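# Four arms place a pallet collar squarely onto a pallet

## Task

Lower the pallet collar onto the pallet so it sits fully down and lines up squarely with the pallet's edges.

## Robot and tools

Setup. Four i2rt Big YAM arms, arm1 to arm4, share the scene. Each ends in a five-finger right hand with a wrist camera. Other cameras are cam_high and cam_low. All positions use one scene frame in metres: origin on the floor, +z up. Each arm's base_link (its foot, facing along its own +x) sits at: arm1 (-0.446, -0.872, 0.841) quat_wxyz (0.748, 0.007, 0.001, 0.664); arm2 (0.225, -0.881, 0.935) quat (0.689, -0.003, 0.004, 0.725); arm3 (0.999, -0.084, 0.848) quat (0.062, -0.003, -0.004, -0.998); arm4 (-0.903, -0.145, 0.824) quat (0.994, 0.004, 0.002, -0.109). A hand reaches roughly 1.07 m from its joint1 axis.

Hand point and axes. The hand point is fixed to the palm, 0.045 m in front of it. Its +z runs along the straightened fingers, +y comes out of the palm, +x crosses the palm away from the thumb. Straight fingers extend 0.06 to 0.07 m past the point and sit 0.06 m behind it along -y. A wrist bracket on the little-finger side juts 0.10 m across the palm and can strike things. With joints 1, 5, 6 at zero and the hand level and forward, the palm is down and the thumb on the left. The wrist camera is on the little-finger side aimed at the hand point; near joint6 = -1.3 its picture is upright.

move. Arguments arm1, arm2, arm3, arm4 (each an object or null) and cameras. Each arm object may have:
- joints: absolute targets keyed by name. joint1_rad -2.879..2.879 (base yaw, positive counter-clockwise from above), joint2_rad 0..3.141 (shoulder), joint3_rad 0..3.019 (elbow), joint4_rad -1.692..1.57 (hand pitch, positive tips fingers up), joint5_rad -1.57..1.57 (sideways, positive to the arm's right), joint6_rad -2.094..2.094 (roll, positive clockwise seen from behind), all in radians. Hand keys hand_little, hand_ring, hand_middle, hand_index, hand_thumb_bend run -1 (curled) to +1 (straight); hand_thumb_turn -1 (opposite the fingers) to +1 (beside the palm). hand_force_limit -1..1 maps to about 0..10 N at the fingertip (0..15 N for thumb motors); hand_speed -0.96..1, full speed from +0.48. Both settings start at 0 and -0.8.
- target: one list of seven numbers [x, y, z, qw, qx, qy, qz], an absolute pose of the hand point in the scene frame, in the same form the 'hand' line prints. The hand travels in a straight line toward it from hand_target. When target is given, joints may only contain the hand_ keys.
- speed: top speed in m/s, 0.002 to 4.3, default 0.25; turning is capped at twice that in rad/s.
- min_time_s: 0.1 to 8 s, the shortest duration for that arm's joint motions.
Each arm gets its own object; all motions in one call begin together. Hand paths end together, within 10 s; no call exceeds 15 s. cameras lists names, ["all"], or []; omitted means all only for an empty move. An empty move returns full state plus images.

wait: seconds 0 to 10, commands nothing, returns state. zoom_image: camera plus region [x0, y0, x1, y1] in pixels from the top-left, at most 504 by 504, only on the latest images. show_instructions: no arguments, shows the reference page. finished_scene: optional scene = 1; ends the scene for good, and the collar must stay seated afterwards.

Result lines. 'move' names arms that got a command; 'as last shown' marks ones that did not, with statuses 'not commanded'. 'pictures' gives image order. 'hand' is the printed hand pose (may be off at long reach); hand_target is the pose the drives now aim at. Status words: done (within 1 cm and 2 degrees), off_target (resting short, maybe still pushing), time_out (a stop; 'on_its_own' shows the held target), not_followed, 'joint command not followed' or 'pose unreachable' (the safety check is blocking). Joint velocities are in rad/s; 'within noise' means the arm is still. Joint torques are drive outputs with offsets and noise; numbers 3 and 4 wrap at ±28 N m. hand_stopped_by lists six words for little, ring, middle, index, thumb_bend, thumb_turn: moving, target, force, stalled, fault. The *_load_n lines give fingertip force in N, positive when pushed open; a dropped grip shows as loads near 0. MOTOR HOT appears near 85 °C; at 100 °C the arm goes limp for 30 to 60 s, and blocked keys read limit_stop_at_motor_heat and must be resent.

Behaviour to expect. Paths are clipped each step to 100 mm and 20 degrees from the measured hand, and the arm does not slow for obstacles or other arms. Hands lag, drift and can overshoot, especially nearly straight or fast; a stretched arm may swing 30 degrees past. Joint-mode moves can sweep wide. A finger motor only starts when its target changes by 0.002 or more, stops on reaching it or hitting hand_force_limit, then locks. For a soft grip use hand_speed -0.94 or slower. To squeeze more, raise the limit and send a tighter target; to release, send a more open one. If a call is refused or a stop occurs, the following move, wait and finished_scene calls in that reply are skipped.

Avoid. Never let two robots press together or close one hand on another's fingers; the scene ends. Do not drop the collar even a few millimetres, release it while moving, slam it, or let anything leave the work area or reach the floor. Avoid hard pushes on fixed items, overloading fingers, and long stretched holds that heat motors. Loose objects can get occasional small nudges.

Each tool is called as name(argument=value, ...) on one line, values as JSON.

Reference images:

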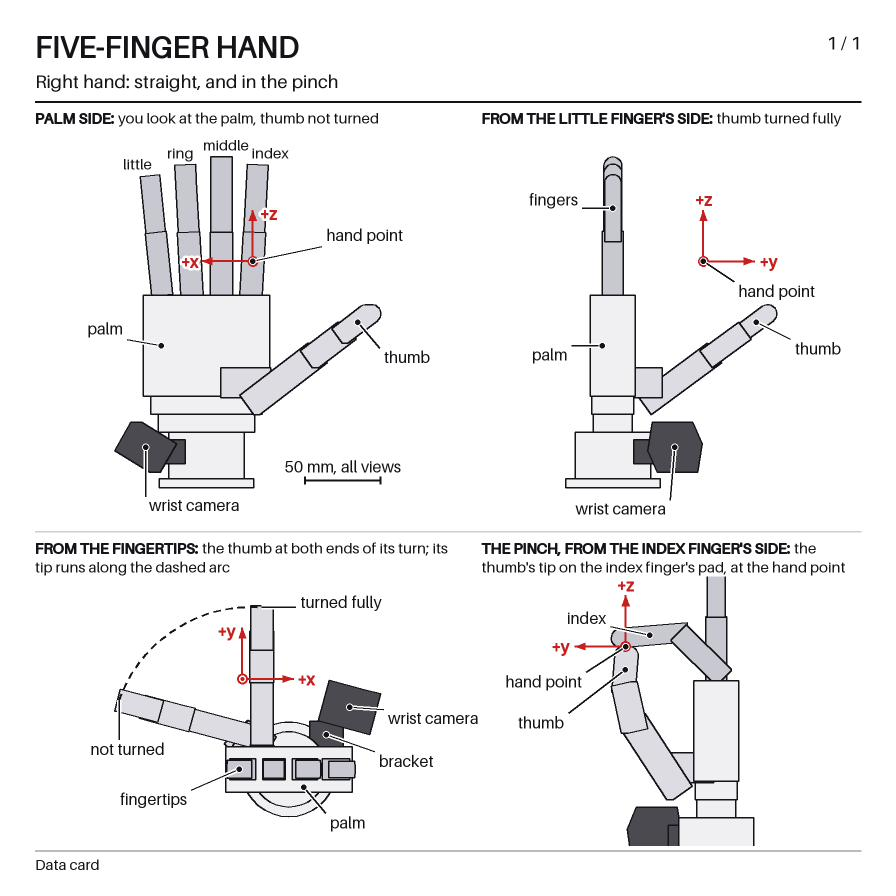

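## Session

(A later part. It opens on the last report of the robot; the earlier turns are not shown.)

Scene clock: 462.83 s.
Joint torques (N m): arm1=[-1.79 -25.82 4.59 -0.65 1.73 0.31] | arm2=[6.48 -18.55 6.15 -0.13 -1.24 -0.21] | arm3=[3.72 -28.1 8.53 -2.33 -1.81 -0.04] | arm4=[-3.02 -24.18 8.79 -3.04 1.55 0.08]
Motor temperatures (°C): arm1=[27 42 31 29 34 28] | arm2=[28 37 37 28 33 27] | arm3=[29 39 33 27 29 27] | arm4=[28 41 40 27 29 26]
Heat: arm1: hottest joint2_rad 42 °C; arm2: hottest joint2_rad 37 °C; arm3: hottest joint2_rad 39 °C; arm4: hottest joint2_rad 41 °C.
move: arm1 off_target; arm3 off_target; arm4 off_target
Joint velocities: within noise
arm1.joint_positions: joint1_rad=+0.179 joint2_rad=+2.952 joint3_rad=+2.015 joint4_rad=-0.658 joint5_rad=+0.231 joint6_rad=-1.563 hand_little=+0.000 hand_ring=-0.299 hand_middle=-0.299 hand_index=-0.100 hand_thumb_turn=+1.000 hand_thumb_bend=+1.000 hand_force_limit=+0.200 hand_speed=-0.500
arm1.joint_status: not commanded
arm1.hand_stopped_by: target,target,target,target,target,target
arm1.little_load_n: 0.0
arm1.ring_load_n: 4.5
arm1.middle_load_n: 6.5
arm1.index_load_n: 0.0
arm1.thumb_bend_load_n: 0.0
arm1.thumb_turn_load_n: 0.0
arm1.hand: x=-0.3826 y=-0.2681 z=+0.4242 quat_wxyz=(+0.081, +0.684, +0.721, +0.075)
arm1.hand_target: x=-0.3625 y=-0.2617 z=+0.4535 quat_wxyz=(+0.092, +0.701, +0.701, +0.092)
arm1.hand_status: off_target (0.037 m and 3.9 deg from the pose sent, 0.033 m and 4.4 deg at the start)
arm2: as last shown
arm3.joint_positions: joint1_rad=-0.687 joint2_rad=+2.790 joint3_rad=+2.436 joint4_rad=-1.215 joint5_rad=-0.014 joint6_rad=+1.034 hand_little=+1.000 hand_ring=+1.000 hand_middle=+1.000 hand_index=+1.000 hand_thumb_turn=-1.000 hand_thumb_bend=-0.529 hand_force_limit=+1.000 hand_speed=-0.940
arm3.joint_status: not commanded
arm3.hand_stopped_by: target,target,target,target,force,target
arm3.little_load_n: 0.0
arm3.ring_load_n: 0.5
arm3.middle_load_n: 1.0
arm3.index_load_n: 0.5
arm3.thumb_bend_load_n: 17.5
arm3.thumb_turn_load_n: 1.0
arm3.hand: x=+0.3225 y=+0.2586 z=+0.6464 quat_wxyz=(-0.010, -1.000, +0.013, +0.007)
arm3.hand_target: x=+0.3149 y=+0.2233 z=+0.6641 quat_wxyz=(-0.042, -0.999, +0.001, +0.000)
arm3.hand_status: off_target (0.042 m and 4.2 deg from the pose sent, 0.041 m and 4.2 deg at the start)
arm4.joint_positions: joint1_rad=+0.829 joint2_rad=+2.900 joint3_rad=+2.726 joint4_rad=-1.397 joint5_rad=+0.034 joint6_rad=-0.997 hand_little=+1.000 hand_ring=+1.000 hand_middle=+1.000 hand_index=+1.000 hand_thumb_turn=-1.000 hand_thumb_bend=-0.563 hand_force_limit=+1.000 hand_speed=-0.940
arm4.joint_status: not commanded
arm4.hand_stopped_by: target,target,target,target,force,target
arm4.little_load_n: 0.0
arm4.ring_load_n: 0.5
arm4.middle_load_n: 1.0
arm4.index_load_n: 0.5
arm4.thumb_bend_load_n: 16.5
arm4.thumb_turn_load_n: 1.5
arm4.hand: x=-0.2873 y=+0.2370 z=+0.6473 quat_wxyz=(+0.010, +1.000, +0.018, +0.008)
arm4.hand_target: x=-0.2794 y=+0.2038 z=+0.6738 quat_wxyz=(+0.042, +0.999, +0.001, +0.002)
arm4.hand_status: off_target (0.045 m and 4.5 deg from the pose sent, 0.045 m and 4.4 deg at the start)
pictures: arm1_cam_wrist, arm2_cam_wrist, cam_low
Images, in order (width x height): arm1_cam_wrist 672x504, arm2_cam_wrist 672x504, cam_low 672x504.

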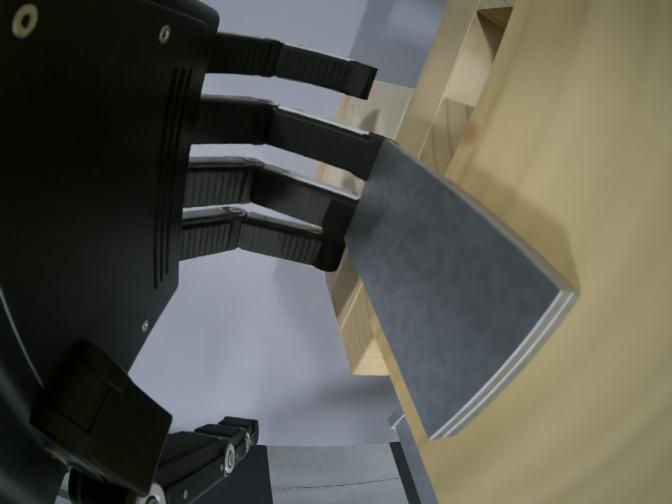

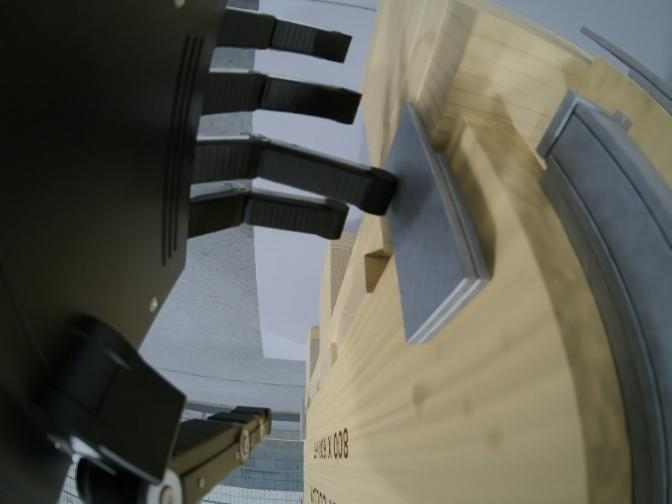

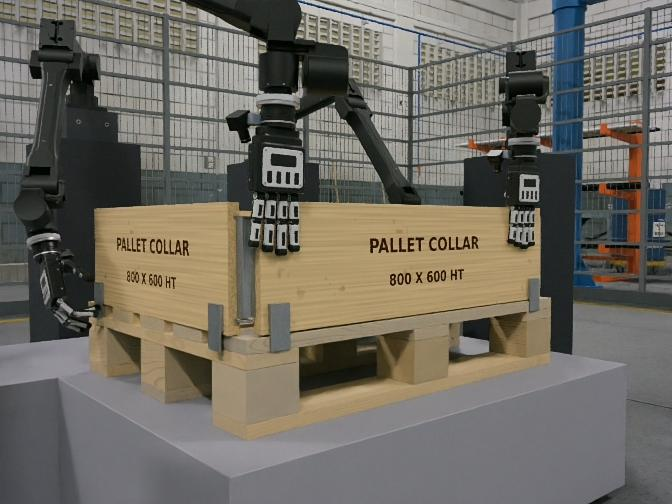

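move(arm1={"target":[-0.3622,-0.262,0.440,0.0923,0.7010,0.7010,0.0923],"speed":0.03}, arm3={"target":[0.315,0.245,0.645,0.0262,0.9997,0,0],"speed":0.04}, arm4={"target":[-0.28,0.225,0.650,0.0262,0.9997,0,0],"speed":0.04}, cameras=["cam_low","arm1_cam_wrist"])

zoom_image(camera="cam_low", region=[270, 300, 340, 370])

Scene clock: 466.77 s.
Joint torques (N m): arm1=[-1.73 -23.36 6.94 -0.47 1.72 0.31] | arm2=[6.65 -18.37 6.26 -0.02 -1.27 -0.21] | arm3=[3.25 -25.35 11.28 -1.39 -0.99 -0.17] | arm4=[-1.67 -20.95 11.32 -1.24 0.74 0.23]
Motor temperatures (°C): arm1=[27 42 30 29 35 28] | arm2=[28 37 37 28 32 27] | arm3=[29 39 33 27 30 27] | arm4=[28 41 39 27 30 26]
Heat: arm1: hottest joint2_rad 42 °C; arm2: hottest joint2_rad 37 °C; arm3: hottest joint2_rad 39 °C; arm4: hottest joint2_rad 41 °C.
move: arm1 off_target; arm3 off_target; arm4 off_target
Joint velocities: within noise
arm1.joint_positions: joint1_rad=+0.179 joint2_rad=+2.952 joint3_rad=+2.015 joint4_rad=-0.656 joint5_rad=+0.231 joint6_rad=-1.562 hand_little=+0.000 hand_ring=-0.299 hand_middle=-0.299 hand_index=-0.100 hand_thumb_turn=+1.000 hand_thumb_bend=+1.000 hand_force_limit=+0.200 hand_speed=-0.500
arm1.joint_status: not commanded
arm1.hand_stopped_by: target,target,target,target,target,target
arm1.little_load_n: 0.0
arm1.ring_load_n: 5.0
arm1.middle_load_n: 6.5
arm1.index_load_n: 0.0
arm1.thumb_bend_load_n: 0.0
arm1.thumb_turn_load_n: 0.0
arm1.hand: x=-0.3826 y=-0.2678 z=+0.4241 quat_wxyz=(+0.080, +0.684, +0.721, +0.076)
arm1.hand_target: x=-0.3625 y=-0.2620 z=+0.4398 quat_wxyz=(+0.092, +0.701, +0.701, +0.093)
arm1.hand_status: off_target (0.026 m and 3.8 deg from the pose sent, 0.027 m and 3.9 deg at the start)
arm2: as last shown
arm3.joint_positions: joint1_rad=-0.688 joint2_rad=+2.818 joint3_rad=+2.481 joint4_rad=-1.243 joint5_rad=-0.008 joint6_rad=+1.029 hand_little=+1.000 hand_ring=+1.000 hand_middle=+1.000 hand_index=+1.000 hand_thumb_turn=-1.000 hand_thumb_bend=-0.529 hand_force_limit=+1.000 hand_speed=-0.940
arm3.joint_status: not commanded
arm3.hand_stopped_by: target,target,target,target,force,target
arm3.little_load_n: 0.0
arm3.ring_load_n: 0.0
arm3.middle_load_n: 0.5
arm3.index_load_n: 0.5
arm3.thumb_bend_load_n: 17.0
arm3.thumb_turn_load_n: 0.5
arm3.hand: x=+0.3226 y=+0.2610 z=+0.6421 quat_wxyz=(-0.010, -1.000, +0.011, +0.001)
arm3.hand_target: x=+0.3153 y=+0.2449 z=+0.6450 quat_wxyz=(-0.025, -1.000, +0.000, +0.001)
arm3.hand_status: off_target (0.018 m and 2.3 deg from the pose sent, 0.016 m and 2.5 deg at the start)
arm4.joint_positions: joint1_rad=+0.830 joint2_rad=+2.968 joint3_rad=+2.854 joint4_rad=-1.467 joint5_rad=+0.028 joint6_rad=-0.997 hand_little=+1.000 hand_ring=+1.000 hand_middle=+1.000 hand_index=+1.000 hand_thumb_turn=-1.000 hand_thumb_bend=-0.563 hand_force_limit=+1.000 hand_speed=-0.940
arm4.joint_status: not commanded
arm4.hand_stopped_by: target,target,target,target,force,target
arm4.little_load_n: 0.0
arm4.ring_load_n: 0.0
arm4.middle_load_n: 0.5
arm4.index_load_n: 0.0
arm4.thumb_bend_load_n: 16.5
arm4.thumb_turn_load_n: 2.5
arm4.hand: x=-0.2870 y=+0.2390 z=+0.6443 quat_wxyz=(+0.010, +1.000, +0.018, +0.002)
arm4.hand_target: x=-0.2805 y=+0.2247 z=+0.6498 quat_wxyz=(+0.023, +1.000, +0.001, +0.005)
arm4.hand_status: off_target (0.017 m and 2.8 deg from the pose sent, 0.014 m and 2.9 deg at the start)
pictures: arm1_cam_wrist, cam_low
Images, in order (width x height): arm1_cam_wrist 672x504, cam_low 672x504.

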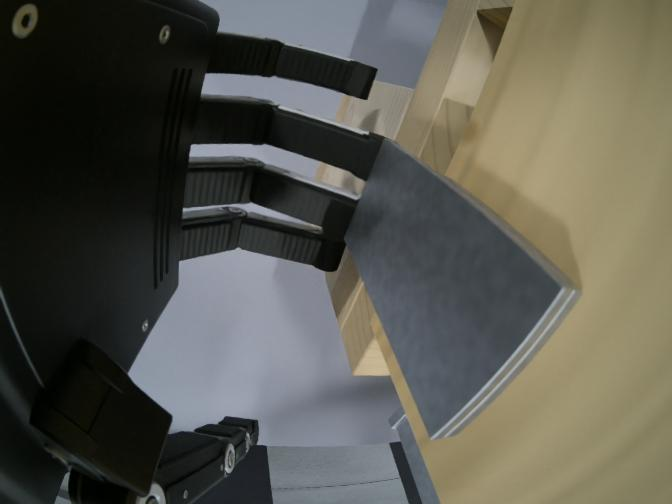

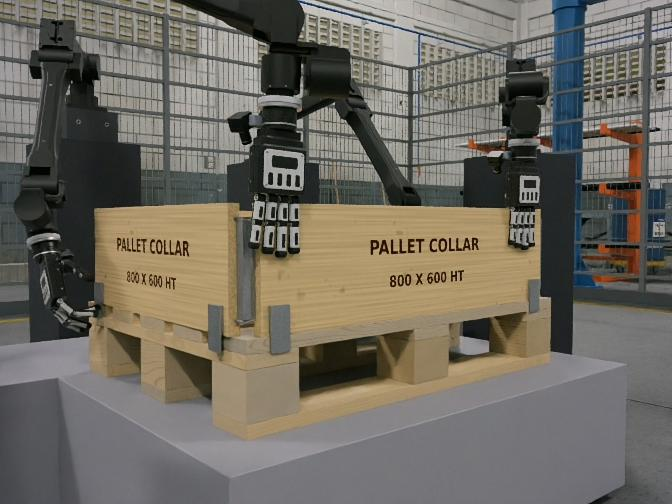

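Scaled by 7.200 from the camera's image (finer frame: 960x720).

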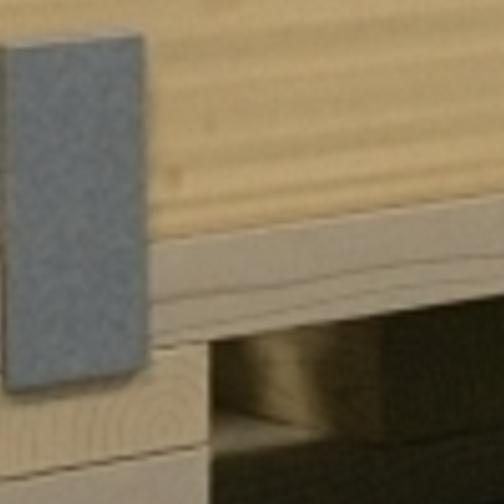

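move(arm1={"target":[-0.3622,-0.265,0.422,0.0923,0.7010,0.7010,0.0923],"speed":0.03}, arm2={"target":[0.41,-0.192,0.436,-0.096,0.694,-0.690,-0.180],"speed":0.03}, cameras=["cam_low","arm1_cam_wrist","arm2_cam_wrist"])

Scene clock: 467.93 s.
Joint torques (N m): arm1=[-2.2 -21.01 8.79 -0.09 1.41 0.17] | arm2=[5.36 -18.43 5.16 0.92 -0.42 -0.18] | arm3=[2.78 -24.7 11.25 -1.13 -0.97 -0.14] | arm4=[-1.61 -21.07 11.29 -1.22 0.74 0.23]
Motor temperatures (°C): arm1=[27 43 30 29 35 28] | arm2=[28 37 37 28 32 27] | arm3=[29 39 33 27 30 27] | arm4=[28 41 39 27 30 26]
Heat: arm1: hottest joint2_rad 43 °C; arm2: hottest joint2_rad 37 °C; arm3: hottest joint2_rad 39 °C; arm4: hottest joint2_rad 41 °C.
move: arm1 off_target; arm2 off_target
Joint velocities: within noise
arm1.joint_positions: joint1_rad=+0.182 joint2_rad=+2.959 joint3_rad=+2.021 joint4_rad=-0.652 joint5_rad=+0.239 joint6_rad=-1.551 hand_little=+0.000 hand_ring=-0.300 hand_middle=-0.300 hand_index=-0.100 hand_thumb_turn=+1.000 hand_thumb_bend=+1.000 hand_force_limit=+0.200 hand_speed=-0.500
arm1.joint_status: not commanded
arm1.hand_stopped_by: target,target,target,target,target,target
arm1.little_load_n: 0.5
arm1.ring_load_n: 2.5
arm1.middle_load_n: 2.5
arm1.index_load_n: 0.0
arm1.thumb_bend_load_n: 0.0
arm1.thumb_turn_load_n: 0.0
arm1.hand: x=-0.3829 y=-0.2678 z=+0.4217 quat_wxyz=(+0.081, +0.687, +0.718, +0.080)
arm1.hand_target: x=-0.3625 y=-0.2657 z=+0.4222 quat_wxyz=(+0.092, +0.701, +0.701, +0.092)
arm1.hand_status: off_target (0.021 m and 3.1 deg from the pose sent, 0.021 m and 3.8 deg at the start)
arm2.joint_positions: joint1_rad=-0.501 joint2_rad=+3.145 joint3_rad=+2.186 joint4_rad=-0.266 joint5_rad=-0.221 joint6_rad=+1.213 hand_little=+0.300 hand_ring=+0.200 hand_middle=-0.240 hand_index=+0.000 hand_thumb_turn=+1.000 hand_thumb_bend=+1.000 hand_force_limit=+0.200 hand_speed=-0.300
arm2.joint_status: not commanded
arm2.hand_stopped_by: target,target,target,target,target,target
arm2.little_load_n: 0.0
arm2.ring_load_n: 0.0
arm2.middle_load_n: -0.5
arm2.index_load_n: 0.0
arm2.thumb_bend_load_n: 0.0
arm2.thumb_turn_load_n: 0.0
arm2.hand: x=+0.4363 y=-0.1981 z=+0.4454 quat_wxyz=(-0.114, +0.674, -0.712, -0.162)
arm2.hand_target: x=+0.4097 y=-0.1947 z=+0.4389 quat_wxyz=(-0.112, +0.689, -0.696, -0.168)
arm2.hand_status: off_target (0.029 m and 4.5 deg from the pose sent, 0.027 m and 4.0 deg at the start; a joint's target at an end of its range on 32 of 33 steps)
arm3, arm4: as last shown
arm3.joint_positions: joint1_rad=-0.688 joint2_rad=+2.818 joint3_rad=+2.481 joint4_rad=-1.243 joint5_rad=-0.007 joint6_rad=+1.029 hand_little=+1.000 hand_ring=+1.000 hand_middle=+1.000 hand_index=+1.000 hand_thumb_turn=-1.000 hand_thumb_bend=-0.529 hand_force_limit=+1.000 hand_speed=-0.940
arm3.thumb_bend_load_n: 16.5
arm3.hand: x=+0.3228 y=+0.2613 z=+0.6421 quat_wxyz=(-0.009, -1.000, +0.011, +0.001)
arm3.hand_target: x=+0.3154 y=+0.2451 z=+0.6450 quat_wxyz=(-0.025, -1.000, +0.001, +0.001)
arm4.joint_positions: joint1_rad=+0.830 joint2_rad=+2.968 joint3_rad=+2.854 joint4_rad=-1.468 joint5_rad=+0.028 joint6_rad=-0.997 hand_little=+1.000 hand_ring=+1.000 hand_middle=+1.000 hand_index=+1.000 hand_thumb_turn=-1.000 hand_thumb_bend=-0.563 hand_force_limit=+1.000 hand_speed=-0.940
arm4.thumb_bend_load_n: 16.0
arm4.hand: x=-0.2872 y=+0.2392 z=+0.6443 quat_wxyz=(+0.010, +1.000, +0.018, +0.002)
arm4.hand_target: x=-0.2806 y=+0.2249 z=+0.6499 quat_wxyz=(+0.023, +1.000, +0.001, +0.005)
pictures: arm1_cam_wrist, arm2_cam_wrist, cam_low
Images, in order (width x height): arm1_cam_wrist 672x504, arm2_cam_wrist 672x504, cam_low 672x504.

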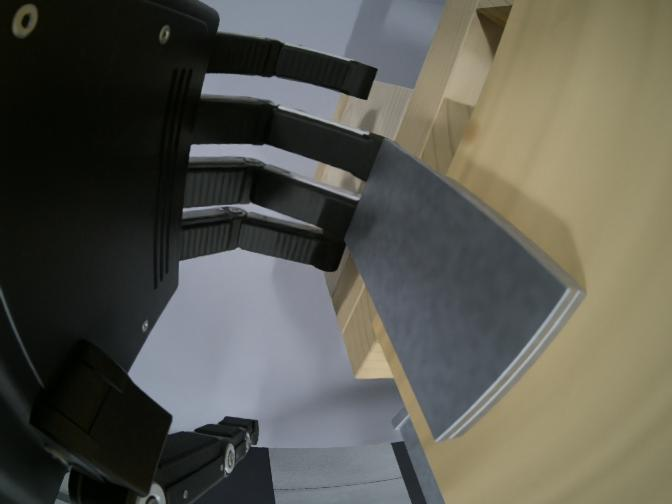

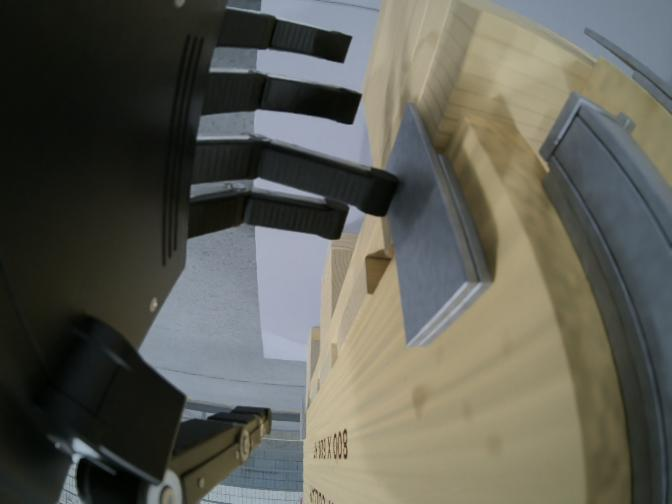

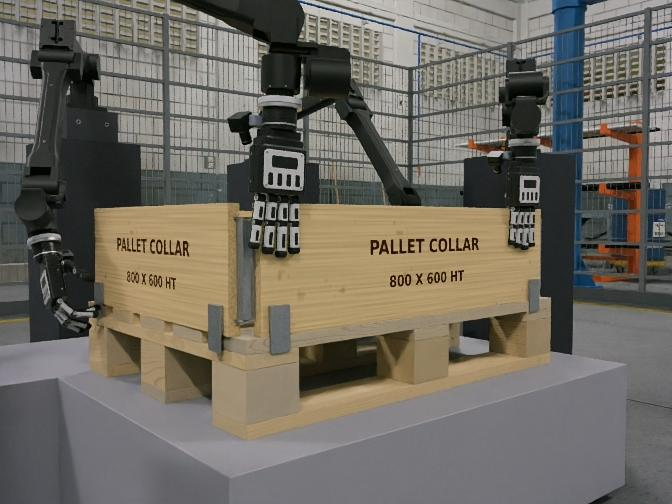

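move(arm1={"target":[-0.372,-0.265,0.405,0.0923,0.7010,0.7010,0.0923],"speed":0.03}, arm2={"target":[0.455,-0.192,0.436,-0.096,0.694,-0.690,-0.180],"speed":0.06}, cameras=["cam_low","arm1_cam_wrist","arm2_cam_wrist"])

zoom_image(camera="cam_low", region=[70, 280, 150, 360])

Scene clock: 469.37 s.
Joint torques (N m): arm1=[-2.08 -19.84 9.44 -0.09 0.74 -0.05] | arm2=[2.08 -18.49 6.11 1.02 0.07 -0.23] | arm3=[2.9 -26.29 11.22 -1.32 -0.94 -0.16] | arm4=[-1.61 -21.19 11.25 -1.22 0.74 0.23]
Motor temperatures (°C): arm1=[27 43 31 29 35 28] | arm2=[28 37 37 29 32 27] | arm3=[29 39 33 27 30 27] | arm4=[28 41 39 27 30 26]
Heat: arm1: hottest joint2_rad 43 °C; arm2: hottest joint2_rad 37 °C; arm3: hottest joint2_rad 39 °C; arm4: hottest joint2_rad 41 °C.
move: arm1 off_target; arm2 off_target
Joint velocities: within noise
arm1.joint_positions: joint1_rad=+0.186 joint2_rad=+2.989 joint3_rad=+2.064 joint4_rad=-0.667 joint5_rad=+0.257 joint6_rad=-1.518 hand_little=+0.000 hand_ring=-0.300 hand_middle=-0.300 hand_index=-0.100 hand_thumb_turn=+1.000 hand_thumb_bend=+1.000 hand_force_limit=+0.200 hand_speed=-0.500
arm1.joint_status: not commanded
arm1.hand_stopped_by: target,target,target,target,target,target
arm1.little_load_n: 0.0
arm1.ring_load_n: 0.5
arm1.middle_load_n: -2.0
arm1.index_load_n: 0.0
arm1.thumb_bend_load_n: -0.5
arm1.thumb_turn_load_n: 0.0
arm1.hand: x=-0.3838 y=-0.2656 z=+0.4150 quat_wxyz=(+0.086, +0.696, +0.707, +0.088)
arm1.hand_target: x=-0.3721 y=-0.2656 z=+0.4055 quat_wxyz=(+0.092, +0.701, +0.701, +0.092)
arm1.hand_status: off_target (0.015 m and 1.3 deg from the pose sent, 0.020 m and 3.1 deg at the start)
arm2.joint_positions: joint1_rad=-0.501 joint2_rad=+3.145 joint3_rad=+2.186 joint4_rad=-0.240 joint5_rad=-0.164 joint6_rad=+1.204 hand_little=+0.300 hand_ring=+0.200 hand_middle=-0.240 hand_index=+0.000 hand_thumb_turn=+1.000 hand_thumb_bend=+1.000 hand_force_limit=+0.200 hand_speed=-0.300
arm2.joint_status: not commanded
arm2.hand_stopped_by: target,target,target,target,target,target
arm2.little_load_n: 0.0
arm2.ring_load_n: 0.0
arm2.middle_load_n: 0.0
arm2.index_load_n: 0.0
arm2.thumb_bend_load_n: 0.0
arm2.thumb_turn_load_n: 0.0
arm2.hand: x=+0.4486 y=-0.1956 z=+0.4422 quat_wxyz=(-0.138, +0.675, -0.711, -0.140)
arm2.hand_target: x=+0.4542 y=-0.1940 z=+0.4388 quat_wxyz=(-0.149, +0.677, -0.707, -0.141)
arm2.hand_status: off_target (0.010 m and 7.4 deg from the pose sent, 0.022 m and 4.5 deg at the start; a joint's target at an end of its range on 38 of 39 steps)
arm3, arm4: as last shown
arm3.joint_positions: joint1_rad=-0.688 joint2_rad=+2.818 joint3_rad=+2.482 joint4_rad=-1.243 joint5_rad=-0.007 joint6_rad=+1.029 hand_little=+1.000 hand_ring=+1.000 hand_middle=+1.000 hand_index=+1.000 hand_thumb_turn=-1.000 hand_thumb_bend=-0.529 hand_force_limit=+1.000 hand_speed=-0.940
arm3.hand: x=+0.3226 y=+0.2614 z=+0.6421 quat_wxyz=(-0.009, -1.000, +0.011, +0.001)
arm3.hand_target: x=+0.3153 y=+0.2449 z=+0.6450 quat_wxyz=(-0.025, -1.000, +0.000, +0.001)
arm4.joint_positions: joint1_rad=+0.830 joint2_rad=+2.968 joint3_rad=+2.855 joint4_rad=-1.468 joint5_rad=+0.028 joint6_rad=-0.997 hand_little=+1.000 hand_ring=+1.000 hand_middle=+1.000 hand_index=+1.000 hand_thumb_turn=-1.000 hand_thumb_bend=-0.563 hand_force_limit=+1.000 hand_speed=-0.940
arm4.thumb_bend_load_n: 15.5
arm4.thumb_turn_load_n: 2.0
arm4.hand: x=-0.2871 y=+0.2393 z=+0.6442 quat_wxyz=(+0.010, +1.000, +0.018, +0.002)
arm4.hand_target: x=-0.2805 y=+0.2248 z=+0.6499 quat_wxyz=(+0.023, +1.000, +0.001, +0.005)
pictures: arm1_cam_wrist, arm2_cam_wrist, cam_low
Images, in order (width x height): arm1_cam_wrist 672x504, arm2_cam_wrist 672x504, cam_low 672x504.

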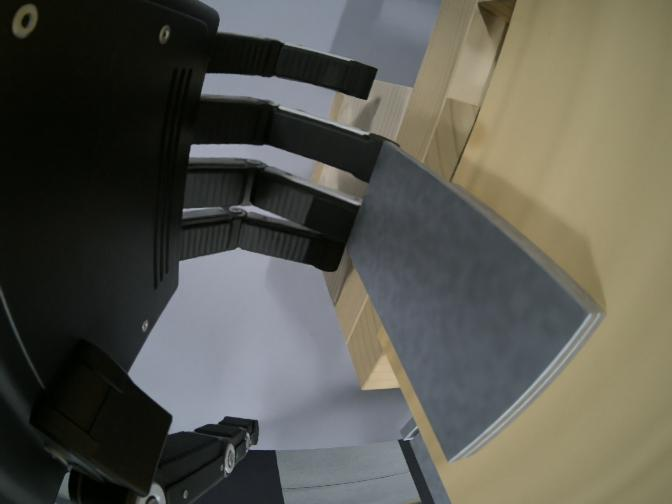

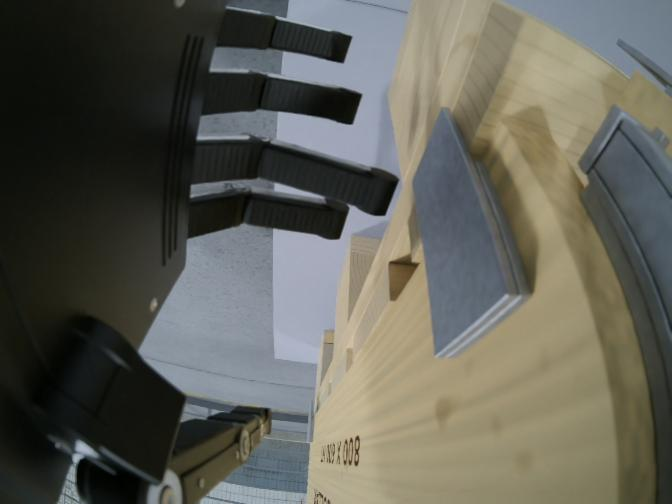

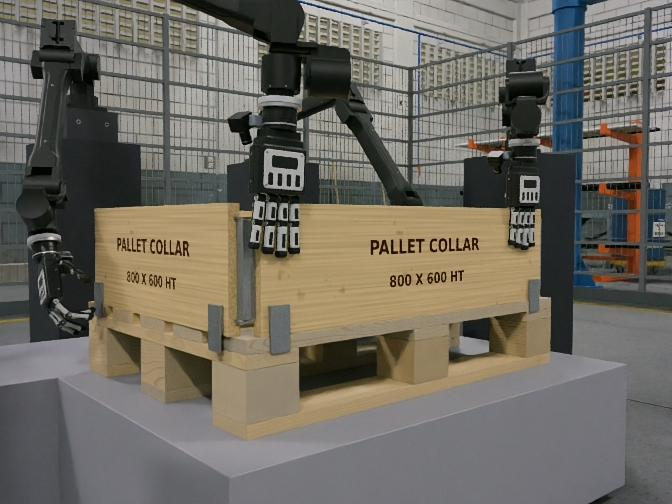

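Scaled by 6.300 from the camera's image (finer frame: 960x720).

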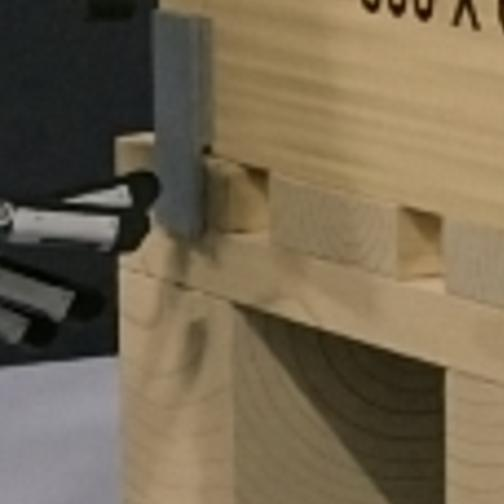

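move(arm1={"target":[-0.390,-0.265,0.395,0.0923,0.7010,0.7010,0.0923],"speed":0.06}, arm2={"target":[0.49,-0.20,0.45,-0.096,0.694,-0.690,-0.180],"speed":0.1})

move(arm1={"target":[-0.45,-0.265,0.395,0.0923,0.7010,0.7010,0.0923],"speed":0.1}, arm2={"target":[0.55,-0.28,0.52,-0.096,0.694,-0.690,-0.180],"speed":0.15}, cameras=["arm1_cam_wrist","arm2_cam_wrist"])

Scene clock: 470.83 s.
Joint torques (N m): arm1=[-0.26 -18.9 9.24 -0.24 0.39 0.07] | arm2=[2.08 -18.73 7.54 0.06 -0.18 -0.24] | arm3=[2.67 -25.58 11.26 -1.46 -0.95 -0.17] | arm4=[-1.67 -21.13 11.25 -1.22 0.74 0.22]
Motor temperatures (°C): arm1=[27 42 31 29 35 28] | arm2=[28 37 37 29 32 27] | arm3=[29 39 33 27 30 27] | arm4=[28 41 39 27 30 26]
Heat: arm1: hottest joint2_rad 42 °C; arm2: hottest joint2_rad 37 °C; arm3: hottest joint2_rad 39 °C; arm4: hottest joint2_rad 41 °C.
move: arm1 off_target; arm2 off_target
Joint velocities: within noise
arm1.joint_positions: joint1_rad=+0.193 joint2_rad=+3.018 joint3_rad=+2.109 joint4_rad=-0.679 joint5_rad=+0.267 joint6_rad=-1.496 hand_little=+0.000 hand_ring=-0.300 hand_middle=-0.300 hand_index=-0.100 hand_thumb_turn=+1.000 hand_thumb_bend=+1.000 hand_force_limit=+0.200 hand_speed=-0.500
arm1.joint_status: not commanded
arm1.hand_stopped_by: target,target,target,target,target,target
arm1.little_load_n: 0.0
arm1.ring_load_n: 0.0
arm1.middle_load_n: 0.0
arm1.index_load_n: 0.0
arm1.thumb_bend_load_n: 0.0
arm1.thumb_turn_load_n: 0.0
arm1.hand: x=-0.3875 y=-0.2608 z=+0.4087 quat_wxyz=(+0.087, +0.701, +0.701, +0.094)
arm1.hand_target: x=-0.3901 y=-0.2654 z=+0.3954 quat_wxyz=(+0.092, +0.701, +0.701, +0.093)
arm1.hand_status: off_target (0.015 m and 0.7 deg from the pose sent, 0.021 m and 1.3 deg at the start)
arm2.joint_positions: joint1_rad=-0.563 joint2_rad=+3.145 joint3_rad=+2.223 joint4_rad=-0.288 joint5_rad=-0.215 joint6_rad=+1.140 hand_little=+0.300 hand_ring=+0.200 hand_middle=-0.240 hand_index=+0.000 hand_thumb_turn=+1.000 hand_thumb_bend=+1.000 hand_force_limit=+0.200 hand_speed=-0.300
arm2.joint_status: not commanded
arm2.hand_stopped_by: target,target,target,target,target,target
arm2.little_load_n: 0.0
arm2.ring_load_n: 0.5
arm2.middle_load_n: 0.0
arm2.index_load_n: 0.0
arm2.thumb_bend_load_n: 0.0
arm2.thumb_turn_load_n: 0.0
arm2.hand: x=+0.4840 y=-0.2039 z=+0.4526 quat_wxyz=(-0.133, +0.678, -0.707, -0.152)
arm2.hand_target: x=+0.4892 y=-0.2014 z=+0.4518 quat_wxyz=(-0.136, +0.681, -0.703, -0.153)
arm2.hand_status: off_target (0.008 m and 5.9 deg from the pose sent, 0.042 m and 7.4 deg at the start; a joint's target at an end of its range on 37 of 38 steps)
arm3, arm4: as last shown
arm3.index_load_n: 0.0
arm4.thumb_bend_load_n: 16.0
arm4.thumb_turn_load_n: 2.5
pictures: none

Scene clock: 472.50 s.
Joint torques (N m): arm1=[-0.21 -20.01 9.55 -0.18 0.18 0.07] | arm2=[2.14 -20.25 4.79 -0.17 -0.29 -0.25] | arm3=[3.6 -25.7 11.23 -1.35 -0.94 -0.19] | arm4=[-1.67 -21.19 11.26 -1.22 0.74 0.23]
Motor temperatures (°C): arm1=[27 42 31 29 35 28] | arm2=[28 37 37 29 32 27] | arm3=[29 39 33 27 30 27] | arm4=[28 40 39 27 30 26]
Heat: arm1: hottest joint2_rad 42 °C; arm2: hottest joint2_rad 37 °C; arm3: hottest joint2_rad 39 °C; arm4: hottest joint2_rad 40 °C.
move: arm1 off_target; arm2 done
Joint velocities: within noise
arm1.joint_positions: joint1_rad=+0.291 joint2_rad=+3.041 joint3_rad=+2.166 joint4_rad=-0.740 joint5_rad=+0.268 joint6_rad=-1.400 hand_little=+0.000 hand_ring=-0.300 hand_middle=-0.300 hand_index=-0.100 hand_thumb_turn=+1.000 hand_thumb_bend=+1.000 hand_force_limit=+0.200 hand_speed=-0.500
arm1.joint_status: not commanded
arm1.hand_stopped_by: target,target,target,target,target,target
arm1.little_load_n: 0.0
arm1.ring_load_n: 0.0
arm1.middle_load_n: 0.0
arm1.index_load_n: 0.5
arm1.thumb_bend_load_n: -0.5
arm1.thumb_turn_load_n: 0.0
arm1.hand: x=-0.4497 y=-0.2607 z=+0.4089 quat_wxyz=(+0.088, +0.699, +0.703, +0.095)
arm1.hand_target: x=-0.4501 y=-0.2653 z=+0.3955 quat_wxyz=(+0.092, +0.701, +0.701, +0.093)
arm1.hand_status: off_target (0.015 m and 0.7 deg from the pose sent, 0.064 m and 0.7 deg at the start)
arm2.joint_positions: joint1_rad=-0.732 joint2_rad=+2.970 joint3_rad=+2.011 joint4_rad=-0.362 joint5_rad=-0.341 joint6_rad=+0.940 hand_little=+0.300 hand_ring=+0.200 hand_middle=-0.240 hand_index=+0.000 hand_thumb_turn=+1.000 hand_thumb_bend=+1.000 hand_force_limit=+0.200 hand_speed=-0.300
arm2.joint_status: not commanded
arm2.hand_stopped_by: target,target,target,target,target,target
arm2.little_load_n: 0.0
arm2.ring_load_n: 0.0
arm2.middle_load_n: 0.0
arm2.index_load_n: 0.0
arm2.thumb_bend_load_n: 0.0
arm2.thumb_turn_load_n: 0.0
arm2.hand: x=+0.5497 y=-0.2810 z=+0.5147 quat_wxyz=(-0.097, +0.689, -0.695, -0.180)
arm2.hand_target: x=+0.5499 y=-0.2799 z=+0.5200 quat_wxyz=(-0.096, +0.694, -0.690, -0.180)
arm2.hand_status: done (0.005 m and 0.8 deg from the pose sent, 0.121 m and 5.9 deg at the start)
arm3, arm4: as last shown
arm3.thumb_turn_load_n: 1.0
arm4.ring_load_n: 0.5
arm4.thumb_bend_load_n: 15.5
Images, in order (width x height): arm1_cam_wrist 672x504, arm2_cam_wrist 672x504.

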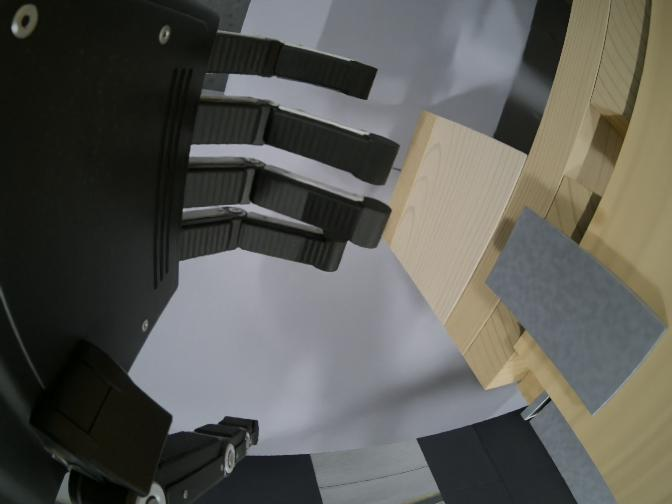

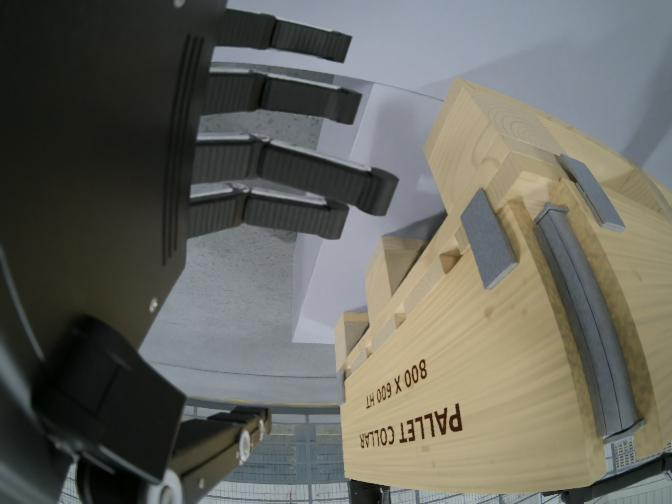

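zoom_image(camera="arm2_cam_wrist", region=[420, 80, 672, 330])

zoom_image(camera="arm1_cam_wrist", region=[420, 80, 672, 450])

Scaled by 2.000 from the camera's image (finer frame: 960x720).

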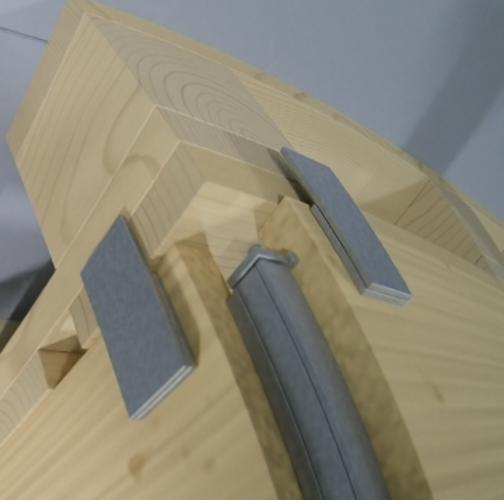

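Scaled by 1.362 from the camera's image (finer frame: 960x720).

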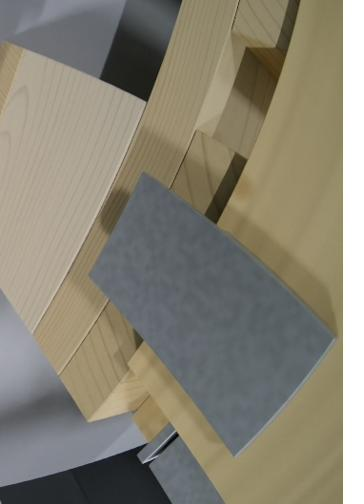

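move(arm3={"joints":{"hand_thumb_bend":0.0,"hand_speed":-0.7}}, arm4={"joints":{"hand_thumb_bend":0.0,"hand_speed":-0.7}}, arm2={"target":[0.58,-0.40,0.66,0,0.7071,-0.7071,0],"speed":0.2}, arm1={"target":[-0.50,-0.265,0.41,0.0923,0.7010,0.7010,0.0923],"speed":0.1}, cameras=["arm3_cam_wrist","arm4_cam_wrist"])

move(arm3={"target":[0.315,0.262,0.64,0.0,1,0,0],"speed":0.04,"joints":{"hand_thumb_bend":0.9,"hand_speed":-0.3}}, arm4={"target":[-0.28,0.240,0.648,0.0,1,0,0],"speed":0.04,"joints":{"hand_thumb_bend":0.9,"hand_speed":-0.3}}, arm2={"target":[0.42,-0.42,0.60,0,0.7071,-0.7071,0],"speed":0.15}, arm1={"target":[-0.52,-0.30,0.50,0.0923,0.7010,0.7010,0.0923],"speed":0.15}, cameras=["all"])

Scene clock: 474.63 s.
Joint torques (N m): arm1=[0.21 -20.89 9.73 -0.31 0.08 0.03] | arm2=[1.73 -18.84 4.77 -0.65 0.14 -0.28] | arm3=[2.73 -25.82 10.88 -1.11 -0.91 -0.14] | arm4=[-1.79 -21.19 11.22 -1.17 0.59 0.15]
Motor temperatures (°C): arm1=[27 43 31 29 34 28] | arm2=[28 37 37 29 31 27] | arm3=[29 39 33 27 30 27] | arm4=[28 40 39 27 30 26]
Heat: arm1: hottest joint2_rad 43 °C; arm2: hottest joint2_rad 37 °C; arm3: hottest joint2_rad 39 °C; arm4: hottest joint2_rad 40 °C.
move: arm1 done; arm2 done; arm3 done; arm4 done
Joint velocities: within noise
arm1.joint_positions: joint1_rad=+0.361 joint2_rad=+3.041 joint3_rad=+2.196 joint4_rad=-0.801 joint5_rad=+0.265 joint6_rad=-1.322 hand_little=+0.000 hand_ring=-0.300 hand_middle=-0.300 hand_index=-0.100 hand_thumb_turn=+1.000 hand_thumb_bend=+1.000 hand_force_limit=+0.200 hand_speed=-0.500
arm1.joint_status: not commanded
arm1.hand_stopped_by: target,target,target,target,target,target
arm1.little_load_n: 0.0
arm1.ring_load_n: 0.0
arm1.middle_load_n: 0.0
arm1.index_load_n: 0.0
arm1.thumb_bend_load_n: -0.5
arm1.thumb_turn_load_n: 0.0
arm1.hand: x=-0.4952 y=-0.2661 z=+0.4178 quat_wxyz=(+0.094, +0.700, +0.702, +0.093)
arm1.hand_target: x=-0.4998 y=-0.2652 z=+0.4103 quat_wxyz=(+0.092, +0.701, +0.701, +0.092)
arm1.hand_status: done (0.009 m and 0.2 deg from the pose sent, 0.051 m and 0.6 deg at the start)
arm2.joint_positions: joint1_rad=-0.786 joint2_rad=+2.538 joint3_rad=+1.644 joint4_rad=-0.666 joint5_rad=-0.008 joint6_rad=+0.841 hand_little=+0.300 hand_ring=+0.200 hand_middle=-0.240 hand_index=+0.000 hand_thumb_turn=+1.000 hand_thumb_bend=+1.000 hand_force_limit=+0.200 hand_speed=-0.300
arm2.joint_status: not commanded
arm2.hand_stopped_by: target,target,target,target,target,target
arm2.little_load_n: 0.0
arm2.ring_load_n: 0.0
arm2.middle_load_n: 0.0
arm2.index_load_n: 0.0
arm2.thumb_bend_load_n: 0.0
arm2.thumb_turn_load_n: 0.0
arm2.hand: x=+0.5752 y=-0.3958 z=+0.6540 quat_wxyz=(-0.001, +0.705, -0.709, -0.001)
arm2.hand_target: x=+0.5799 y=-0.4001 z=+0.6598 quat_wxyz=(+0.000, +0.707, -0.707, +0.000)
arm2.hand_status: done (0.009 m and 0.4 deg from the pose sent, 0.190 m and 23.6 deg at the start)
arm3.joint_positions: joint1_rad=-0.689 joint2_rad=+2.818 joint3_rad=+2.487 joint4_rad=-1.252 joint5_rad=-0.010 joint6_rad=+1.029 hand_little=+1.000 hand_ring=+1.000 hand_middle=+1.000 hand_index=+1.000 hand_thumb_turn=-1.000 hand_thumb_bend=+0.000 hand_force_limit=+1.000 hand_speed=-0.700
arm3.joint_status: all done
arm3.hand_stopped_by: target,target,target,target,target,target
arm3.little_load_n: 0.0
arm3.ring_load_n: 0.0
arm3.middle_load_n: 0.5
arm3.index_load_n: 0.0
arm3.thumb_bend_load_n: 0.0
arm3.thumb_turn_load_n: 0.0
arm3.hand: x=+0.3228 y=+0.2611 z=+0.6440 quat_wxyz=(-0.011, -1.000, +0.011, +0.000)
arm3.hand_target: x=+0.3154 y=+0.2451 z=+0.6450 quat_wxyz=(-0.025, -1.000, +0.001, +0.001)
arm3.hand_status: not commanded
arm4.joint_positions: joint1_rad=+0.831 joint2_rad=+2.968 joint3_rad=+2.856 joint4_rad=-1.469 joint5_rad=+0.032 joint6_rad=-0.990 hand_little=+1.000 hand_ring=+1.000 hand_middle=+1.000 hand_index=+1.000 hand_thumb_turn=-1.000 hand_thumb_bend=+0.000 hand_force_limit=+1.000 hand_speed=-0.700
arm4.joint_status: all done
arm4.hand_stopped_by: target,target,target,target,target,target
arm4.little_load_n: 0.0
arm4.ring_load_n: 0.0
arm4.middle_load_n: 0.0
arm4.index_load_n: 0.5
arm4.thumb_bend_load_n: 0.0
arm4.thumb_turn_load_n: 0.0
arm4.hand: x=-0.2876 y=+0.2394 z=+0.6446 quat_wxyz=(+0.012, +1.000, +0.015, +0.003)
arm4.hand_target: x=-0.2805 y=+0.2249 z=+0.6499 quat_wxyz=(+0.023, +1.000, +0.001, +0.005)
arm4.hand_status: not commanded
Images, in order (width x height): arm3_cam_wrist 672x504, arm4_cam_wrist 672x504.

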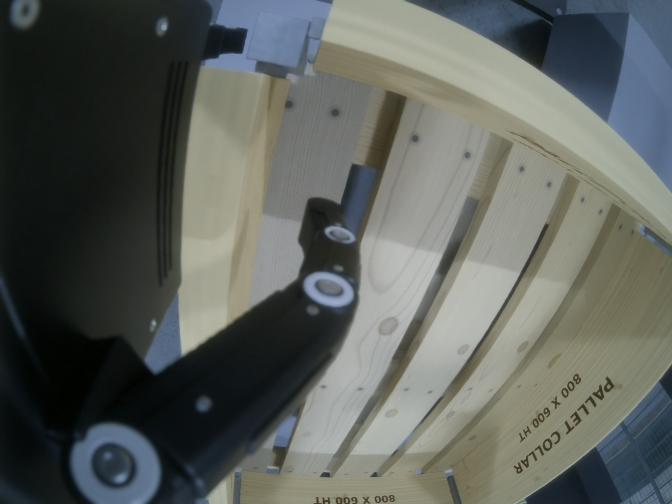

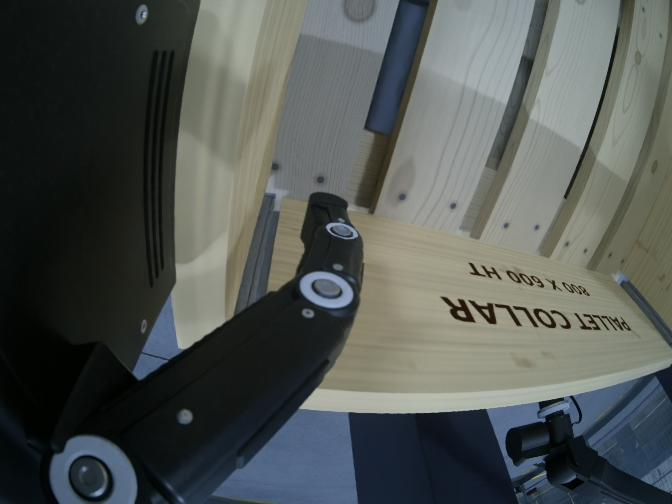

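Scene clock: 476.57 s.
Joint torques (N m): arm1=[0.21 -23.18 5.18 0.27 0.05 0.08] | arm2=[2.9 -15.79 2.65 0.28 0.15 0] | arm3=[2.61 -24.35 11.18 -0.35 0.14 -0.18] | arm4=[-1.08 -21.07 11.71 -0.25 -0.13 0.15]
Motor temperatures (°C): arm1=[27 43 31 29 34 28] | arm2=[28 37 36 29 31 27] | arm3=[29 38 33 27 29 27] | arm4=[28 40 39 27 30 26]
Heat: arm1: hottest joint2_rad 43 °C; arm2: hottest joint2_rad 37 °C; arm3: hottest joint2_rad 38 °C; arm4: hottest joint2_rad 40 °C.
move: arm1 done; arm2 done; arm3 off_target; arm4 done
Joint velocities: within noise
arm1.joint_positions: joint1_rad=+0.407 joint2_rad=+2.793 joint3_rad=+1.885 joint4_rad=-0.757 joint5_rad=+0.262 joint6_rad=-1.275 hand_little=+0.000 hand_ring=-0.300 hand_middle=-0.300 hand_index=-0.100 hand_thumb_turn=+1.000 hand_thumb_bend=+1.000 hand_force_limit=+0.200 hand_speed=-0.500
arm1.joint_status: not commanded
arm1.hand_stopped_by: target,target,target,target,target,target
arm1.little_load_n: 0.0
arm1.ring_load_n: 0.0
arm1.middle_load_n: 0.0
arm1.index_load_n: 0.0
arm1.thumb_bend_load_n: 0.0
arm1.thumb_turn_load_n: 0.0
arm1.hand: x=-0.5160 y=-0.2988 z=+0.4979 quat_wxyz=(+0.096, +0.700, +0.702, +0.092)
arm1.hand_target: x=-0.5201 y=-0.2999 z=+0.5000 quat_wxyz=(+0.092, +0.701, +0.701, +0.092)
arm1.hand_status: done (0.005 m and 0.5 deg from the pose sent, 0.092 m and 0.2 deg at the start)
arm2.joint_positions: joint1_rad=-0.588 joint2_rad=+2.526 joint3_rad=+1.300 joint4_rad=-0.357 joint5_rad=-0.006 joint6_rad=+1.021 hand_little=+0.300 hand_ring=+0.200 hand_middle=-0.240 hand_index=+0.000 hand_thumb_turn=+1.000 hand_thumb_bend=+1.000 hand_force_limit=+0.200 hand_speed=-0.300
arm2.joint_status: not commanded
arm2.hand_stopped_by: target,target,target,target,target,target
arm2.little_load_n: 0.0
arm2.ring_load_n: 0.0
arm2.middle_load_n: 0.5
arm2.index_load_n: 0.0
arm2.thumb_bend_load_n: 0.0
arm2.thumb_turn_load_n: 0.0
arm2.hand: x=+0.4169 y=-0.4271 z=+0.5971 quat_wxyz=(+0.010, +0.711, -0.703, +0.001)
arm2.hand_target: x=+0.4199 y=-0.4201 z=+0.6000 quat_wxyz=(+0.000, +0.707, -0.707, +0.000)
arm2.hand_status: done (0.008 m and 1.4 deg from the pose sent, 0.166 m and 0.4 deg at the start)
arm3.joint_positions: joint1_rad=-0.689 joint2_rad=+2.818 joint3_rad=+2.507 joint4_rad=-1.253 joint5_rad=+0.006 joint6_rad=+1.025 hand_little=+1.000 hand_ring=+1.000 hand_middle=+1.000 hand_index=+1.000 hand_thumb_turn=-1.000 hand_thumb_bend=+0.900 hand_force_limit=+1.000 hand_speed=-0.300
arm3.joint_status: all done
arm3.hand_stopped_by: target,target,target,target,target,target
arm3.little_load_n: 0.0
arm3.ring_load_n: 0.0
arm3.middle_load_n: 0.0
arm3.index_load_n: 0.0
arm3.thumb_bend_load_n: 0.0
arm3.thumb_turn_load_n: 0.0
arm3.hand: x=+0.3186 y=+0.2676 z=+0.6500 quat_wxyz=(+0.000, -1.000, +0.009, +0.004)
arm3.hand_target: x=+0.3154 y=+0.2620 z=+0.6401 quat_wxyz=(+0.001, -1.000, +0.000, +0.001)
arm3.hand_status: off_target (0.012 m and 1.2 deg from the pose sent, 0.009 m and 1.8 deg at the start)
arm4.joint_positions: joint1_rad=+0.828 joint2_rad=+2.983 joint3_rad=+2.884 joint4_rad=-1.481 joint5_rad=+0.010 joint6_rad=-0.985 hand_little=+1.000 hand_ring=+1.000 hand_middle=+1.000 hand_index=+1.000 hand_thumb_turn=-1.000 hand_thumb_bend=+0.900 hand_force_limit=+1.000 hand_speed=-0.300
arm4.joint_status: all done
arm4.hand_stopped_by: target,target,target,target,target,target
arm4.little_load_n: 0.0
arm4.ring_load_n: 0.0
arm4.middle_load_n: 0.0
arm4.index_load_n: 0.0
arm4.thumb_bend_load_n: 0.0
arm4.thumb_turn_load_n: 0.0
arm4.hand: x=-0.2885 y=+0.2418 z=+0.6436 quat_wxyz=(+0.003, +1.000, +0.011, -0.003)
arm4.hand_target: x=-0.2807 y=+0.2396 z=+0.6481 quat_wxyz=(-0.003, +1.000, +0.001, +0.005)
arm4.hand_status: done (0.010 m and 1.4 deg from the pose sent, 0.008 m and 2.3 deg at the start; a joint's target at an end of its range on 8 of 58 steps)
pictures: arm1_cam_wrist, arm2_cam_wrist, arm3_cam_wrist, arm4_cam_wrist, cam_high, cam_low
Images, in order (width x height): arm1_cam_wrist 672x504, arm2_cam_wrist 672x504, arm3_cam_wrist 672x504, arm4_cam_wrist 672x504, cam_high 672x504, cam_low 672x504.

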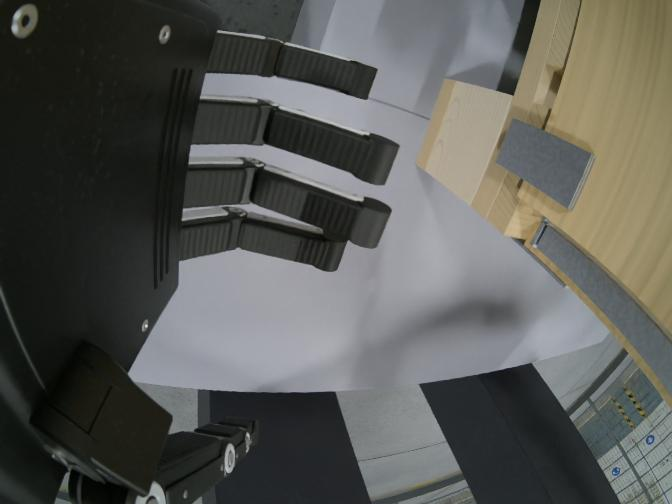

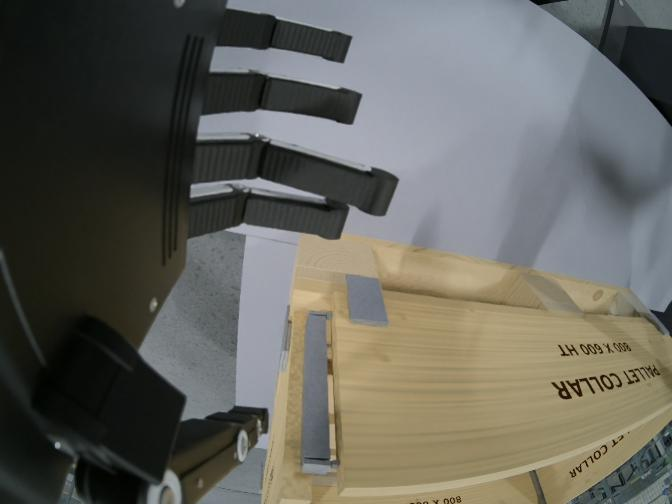

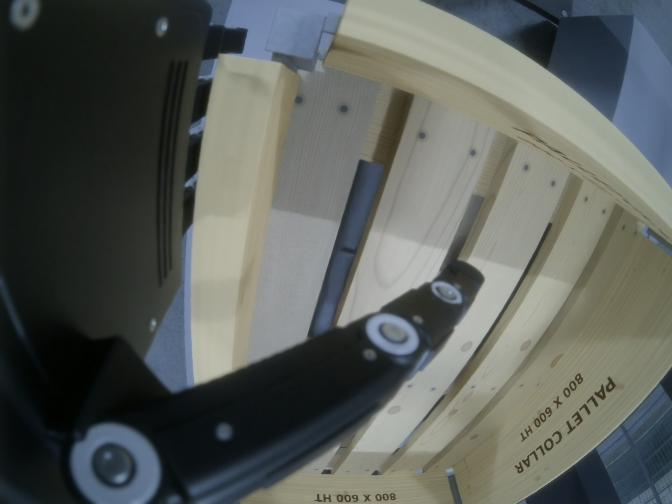

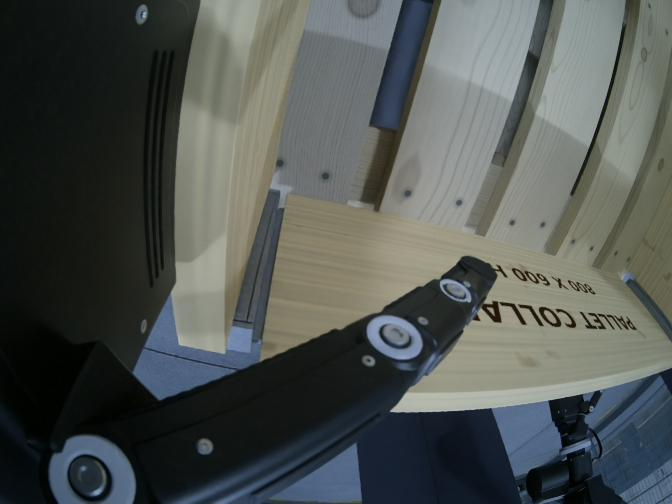

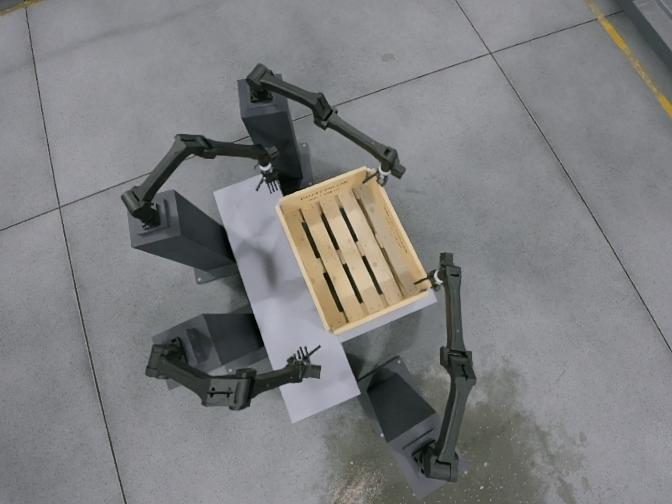

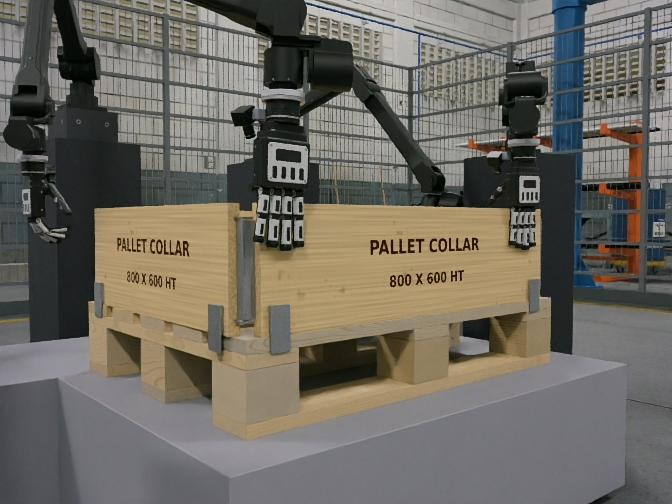

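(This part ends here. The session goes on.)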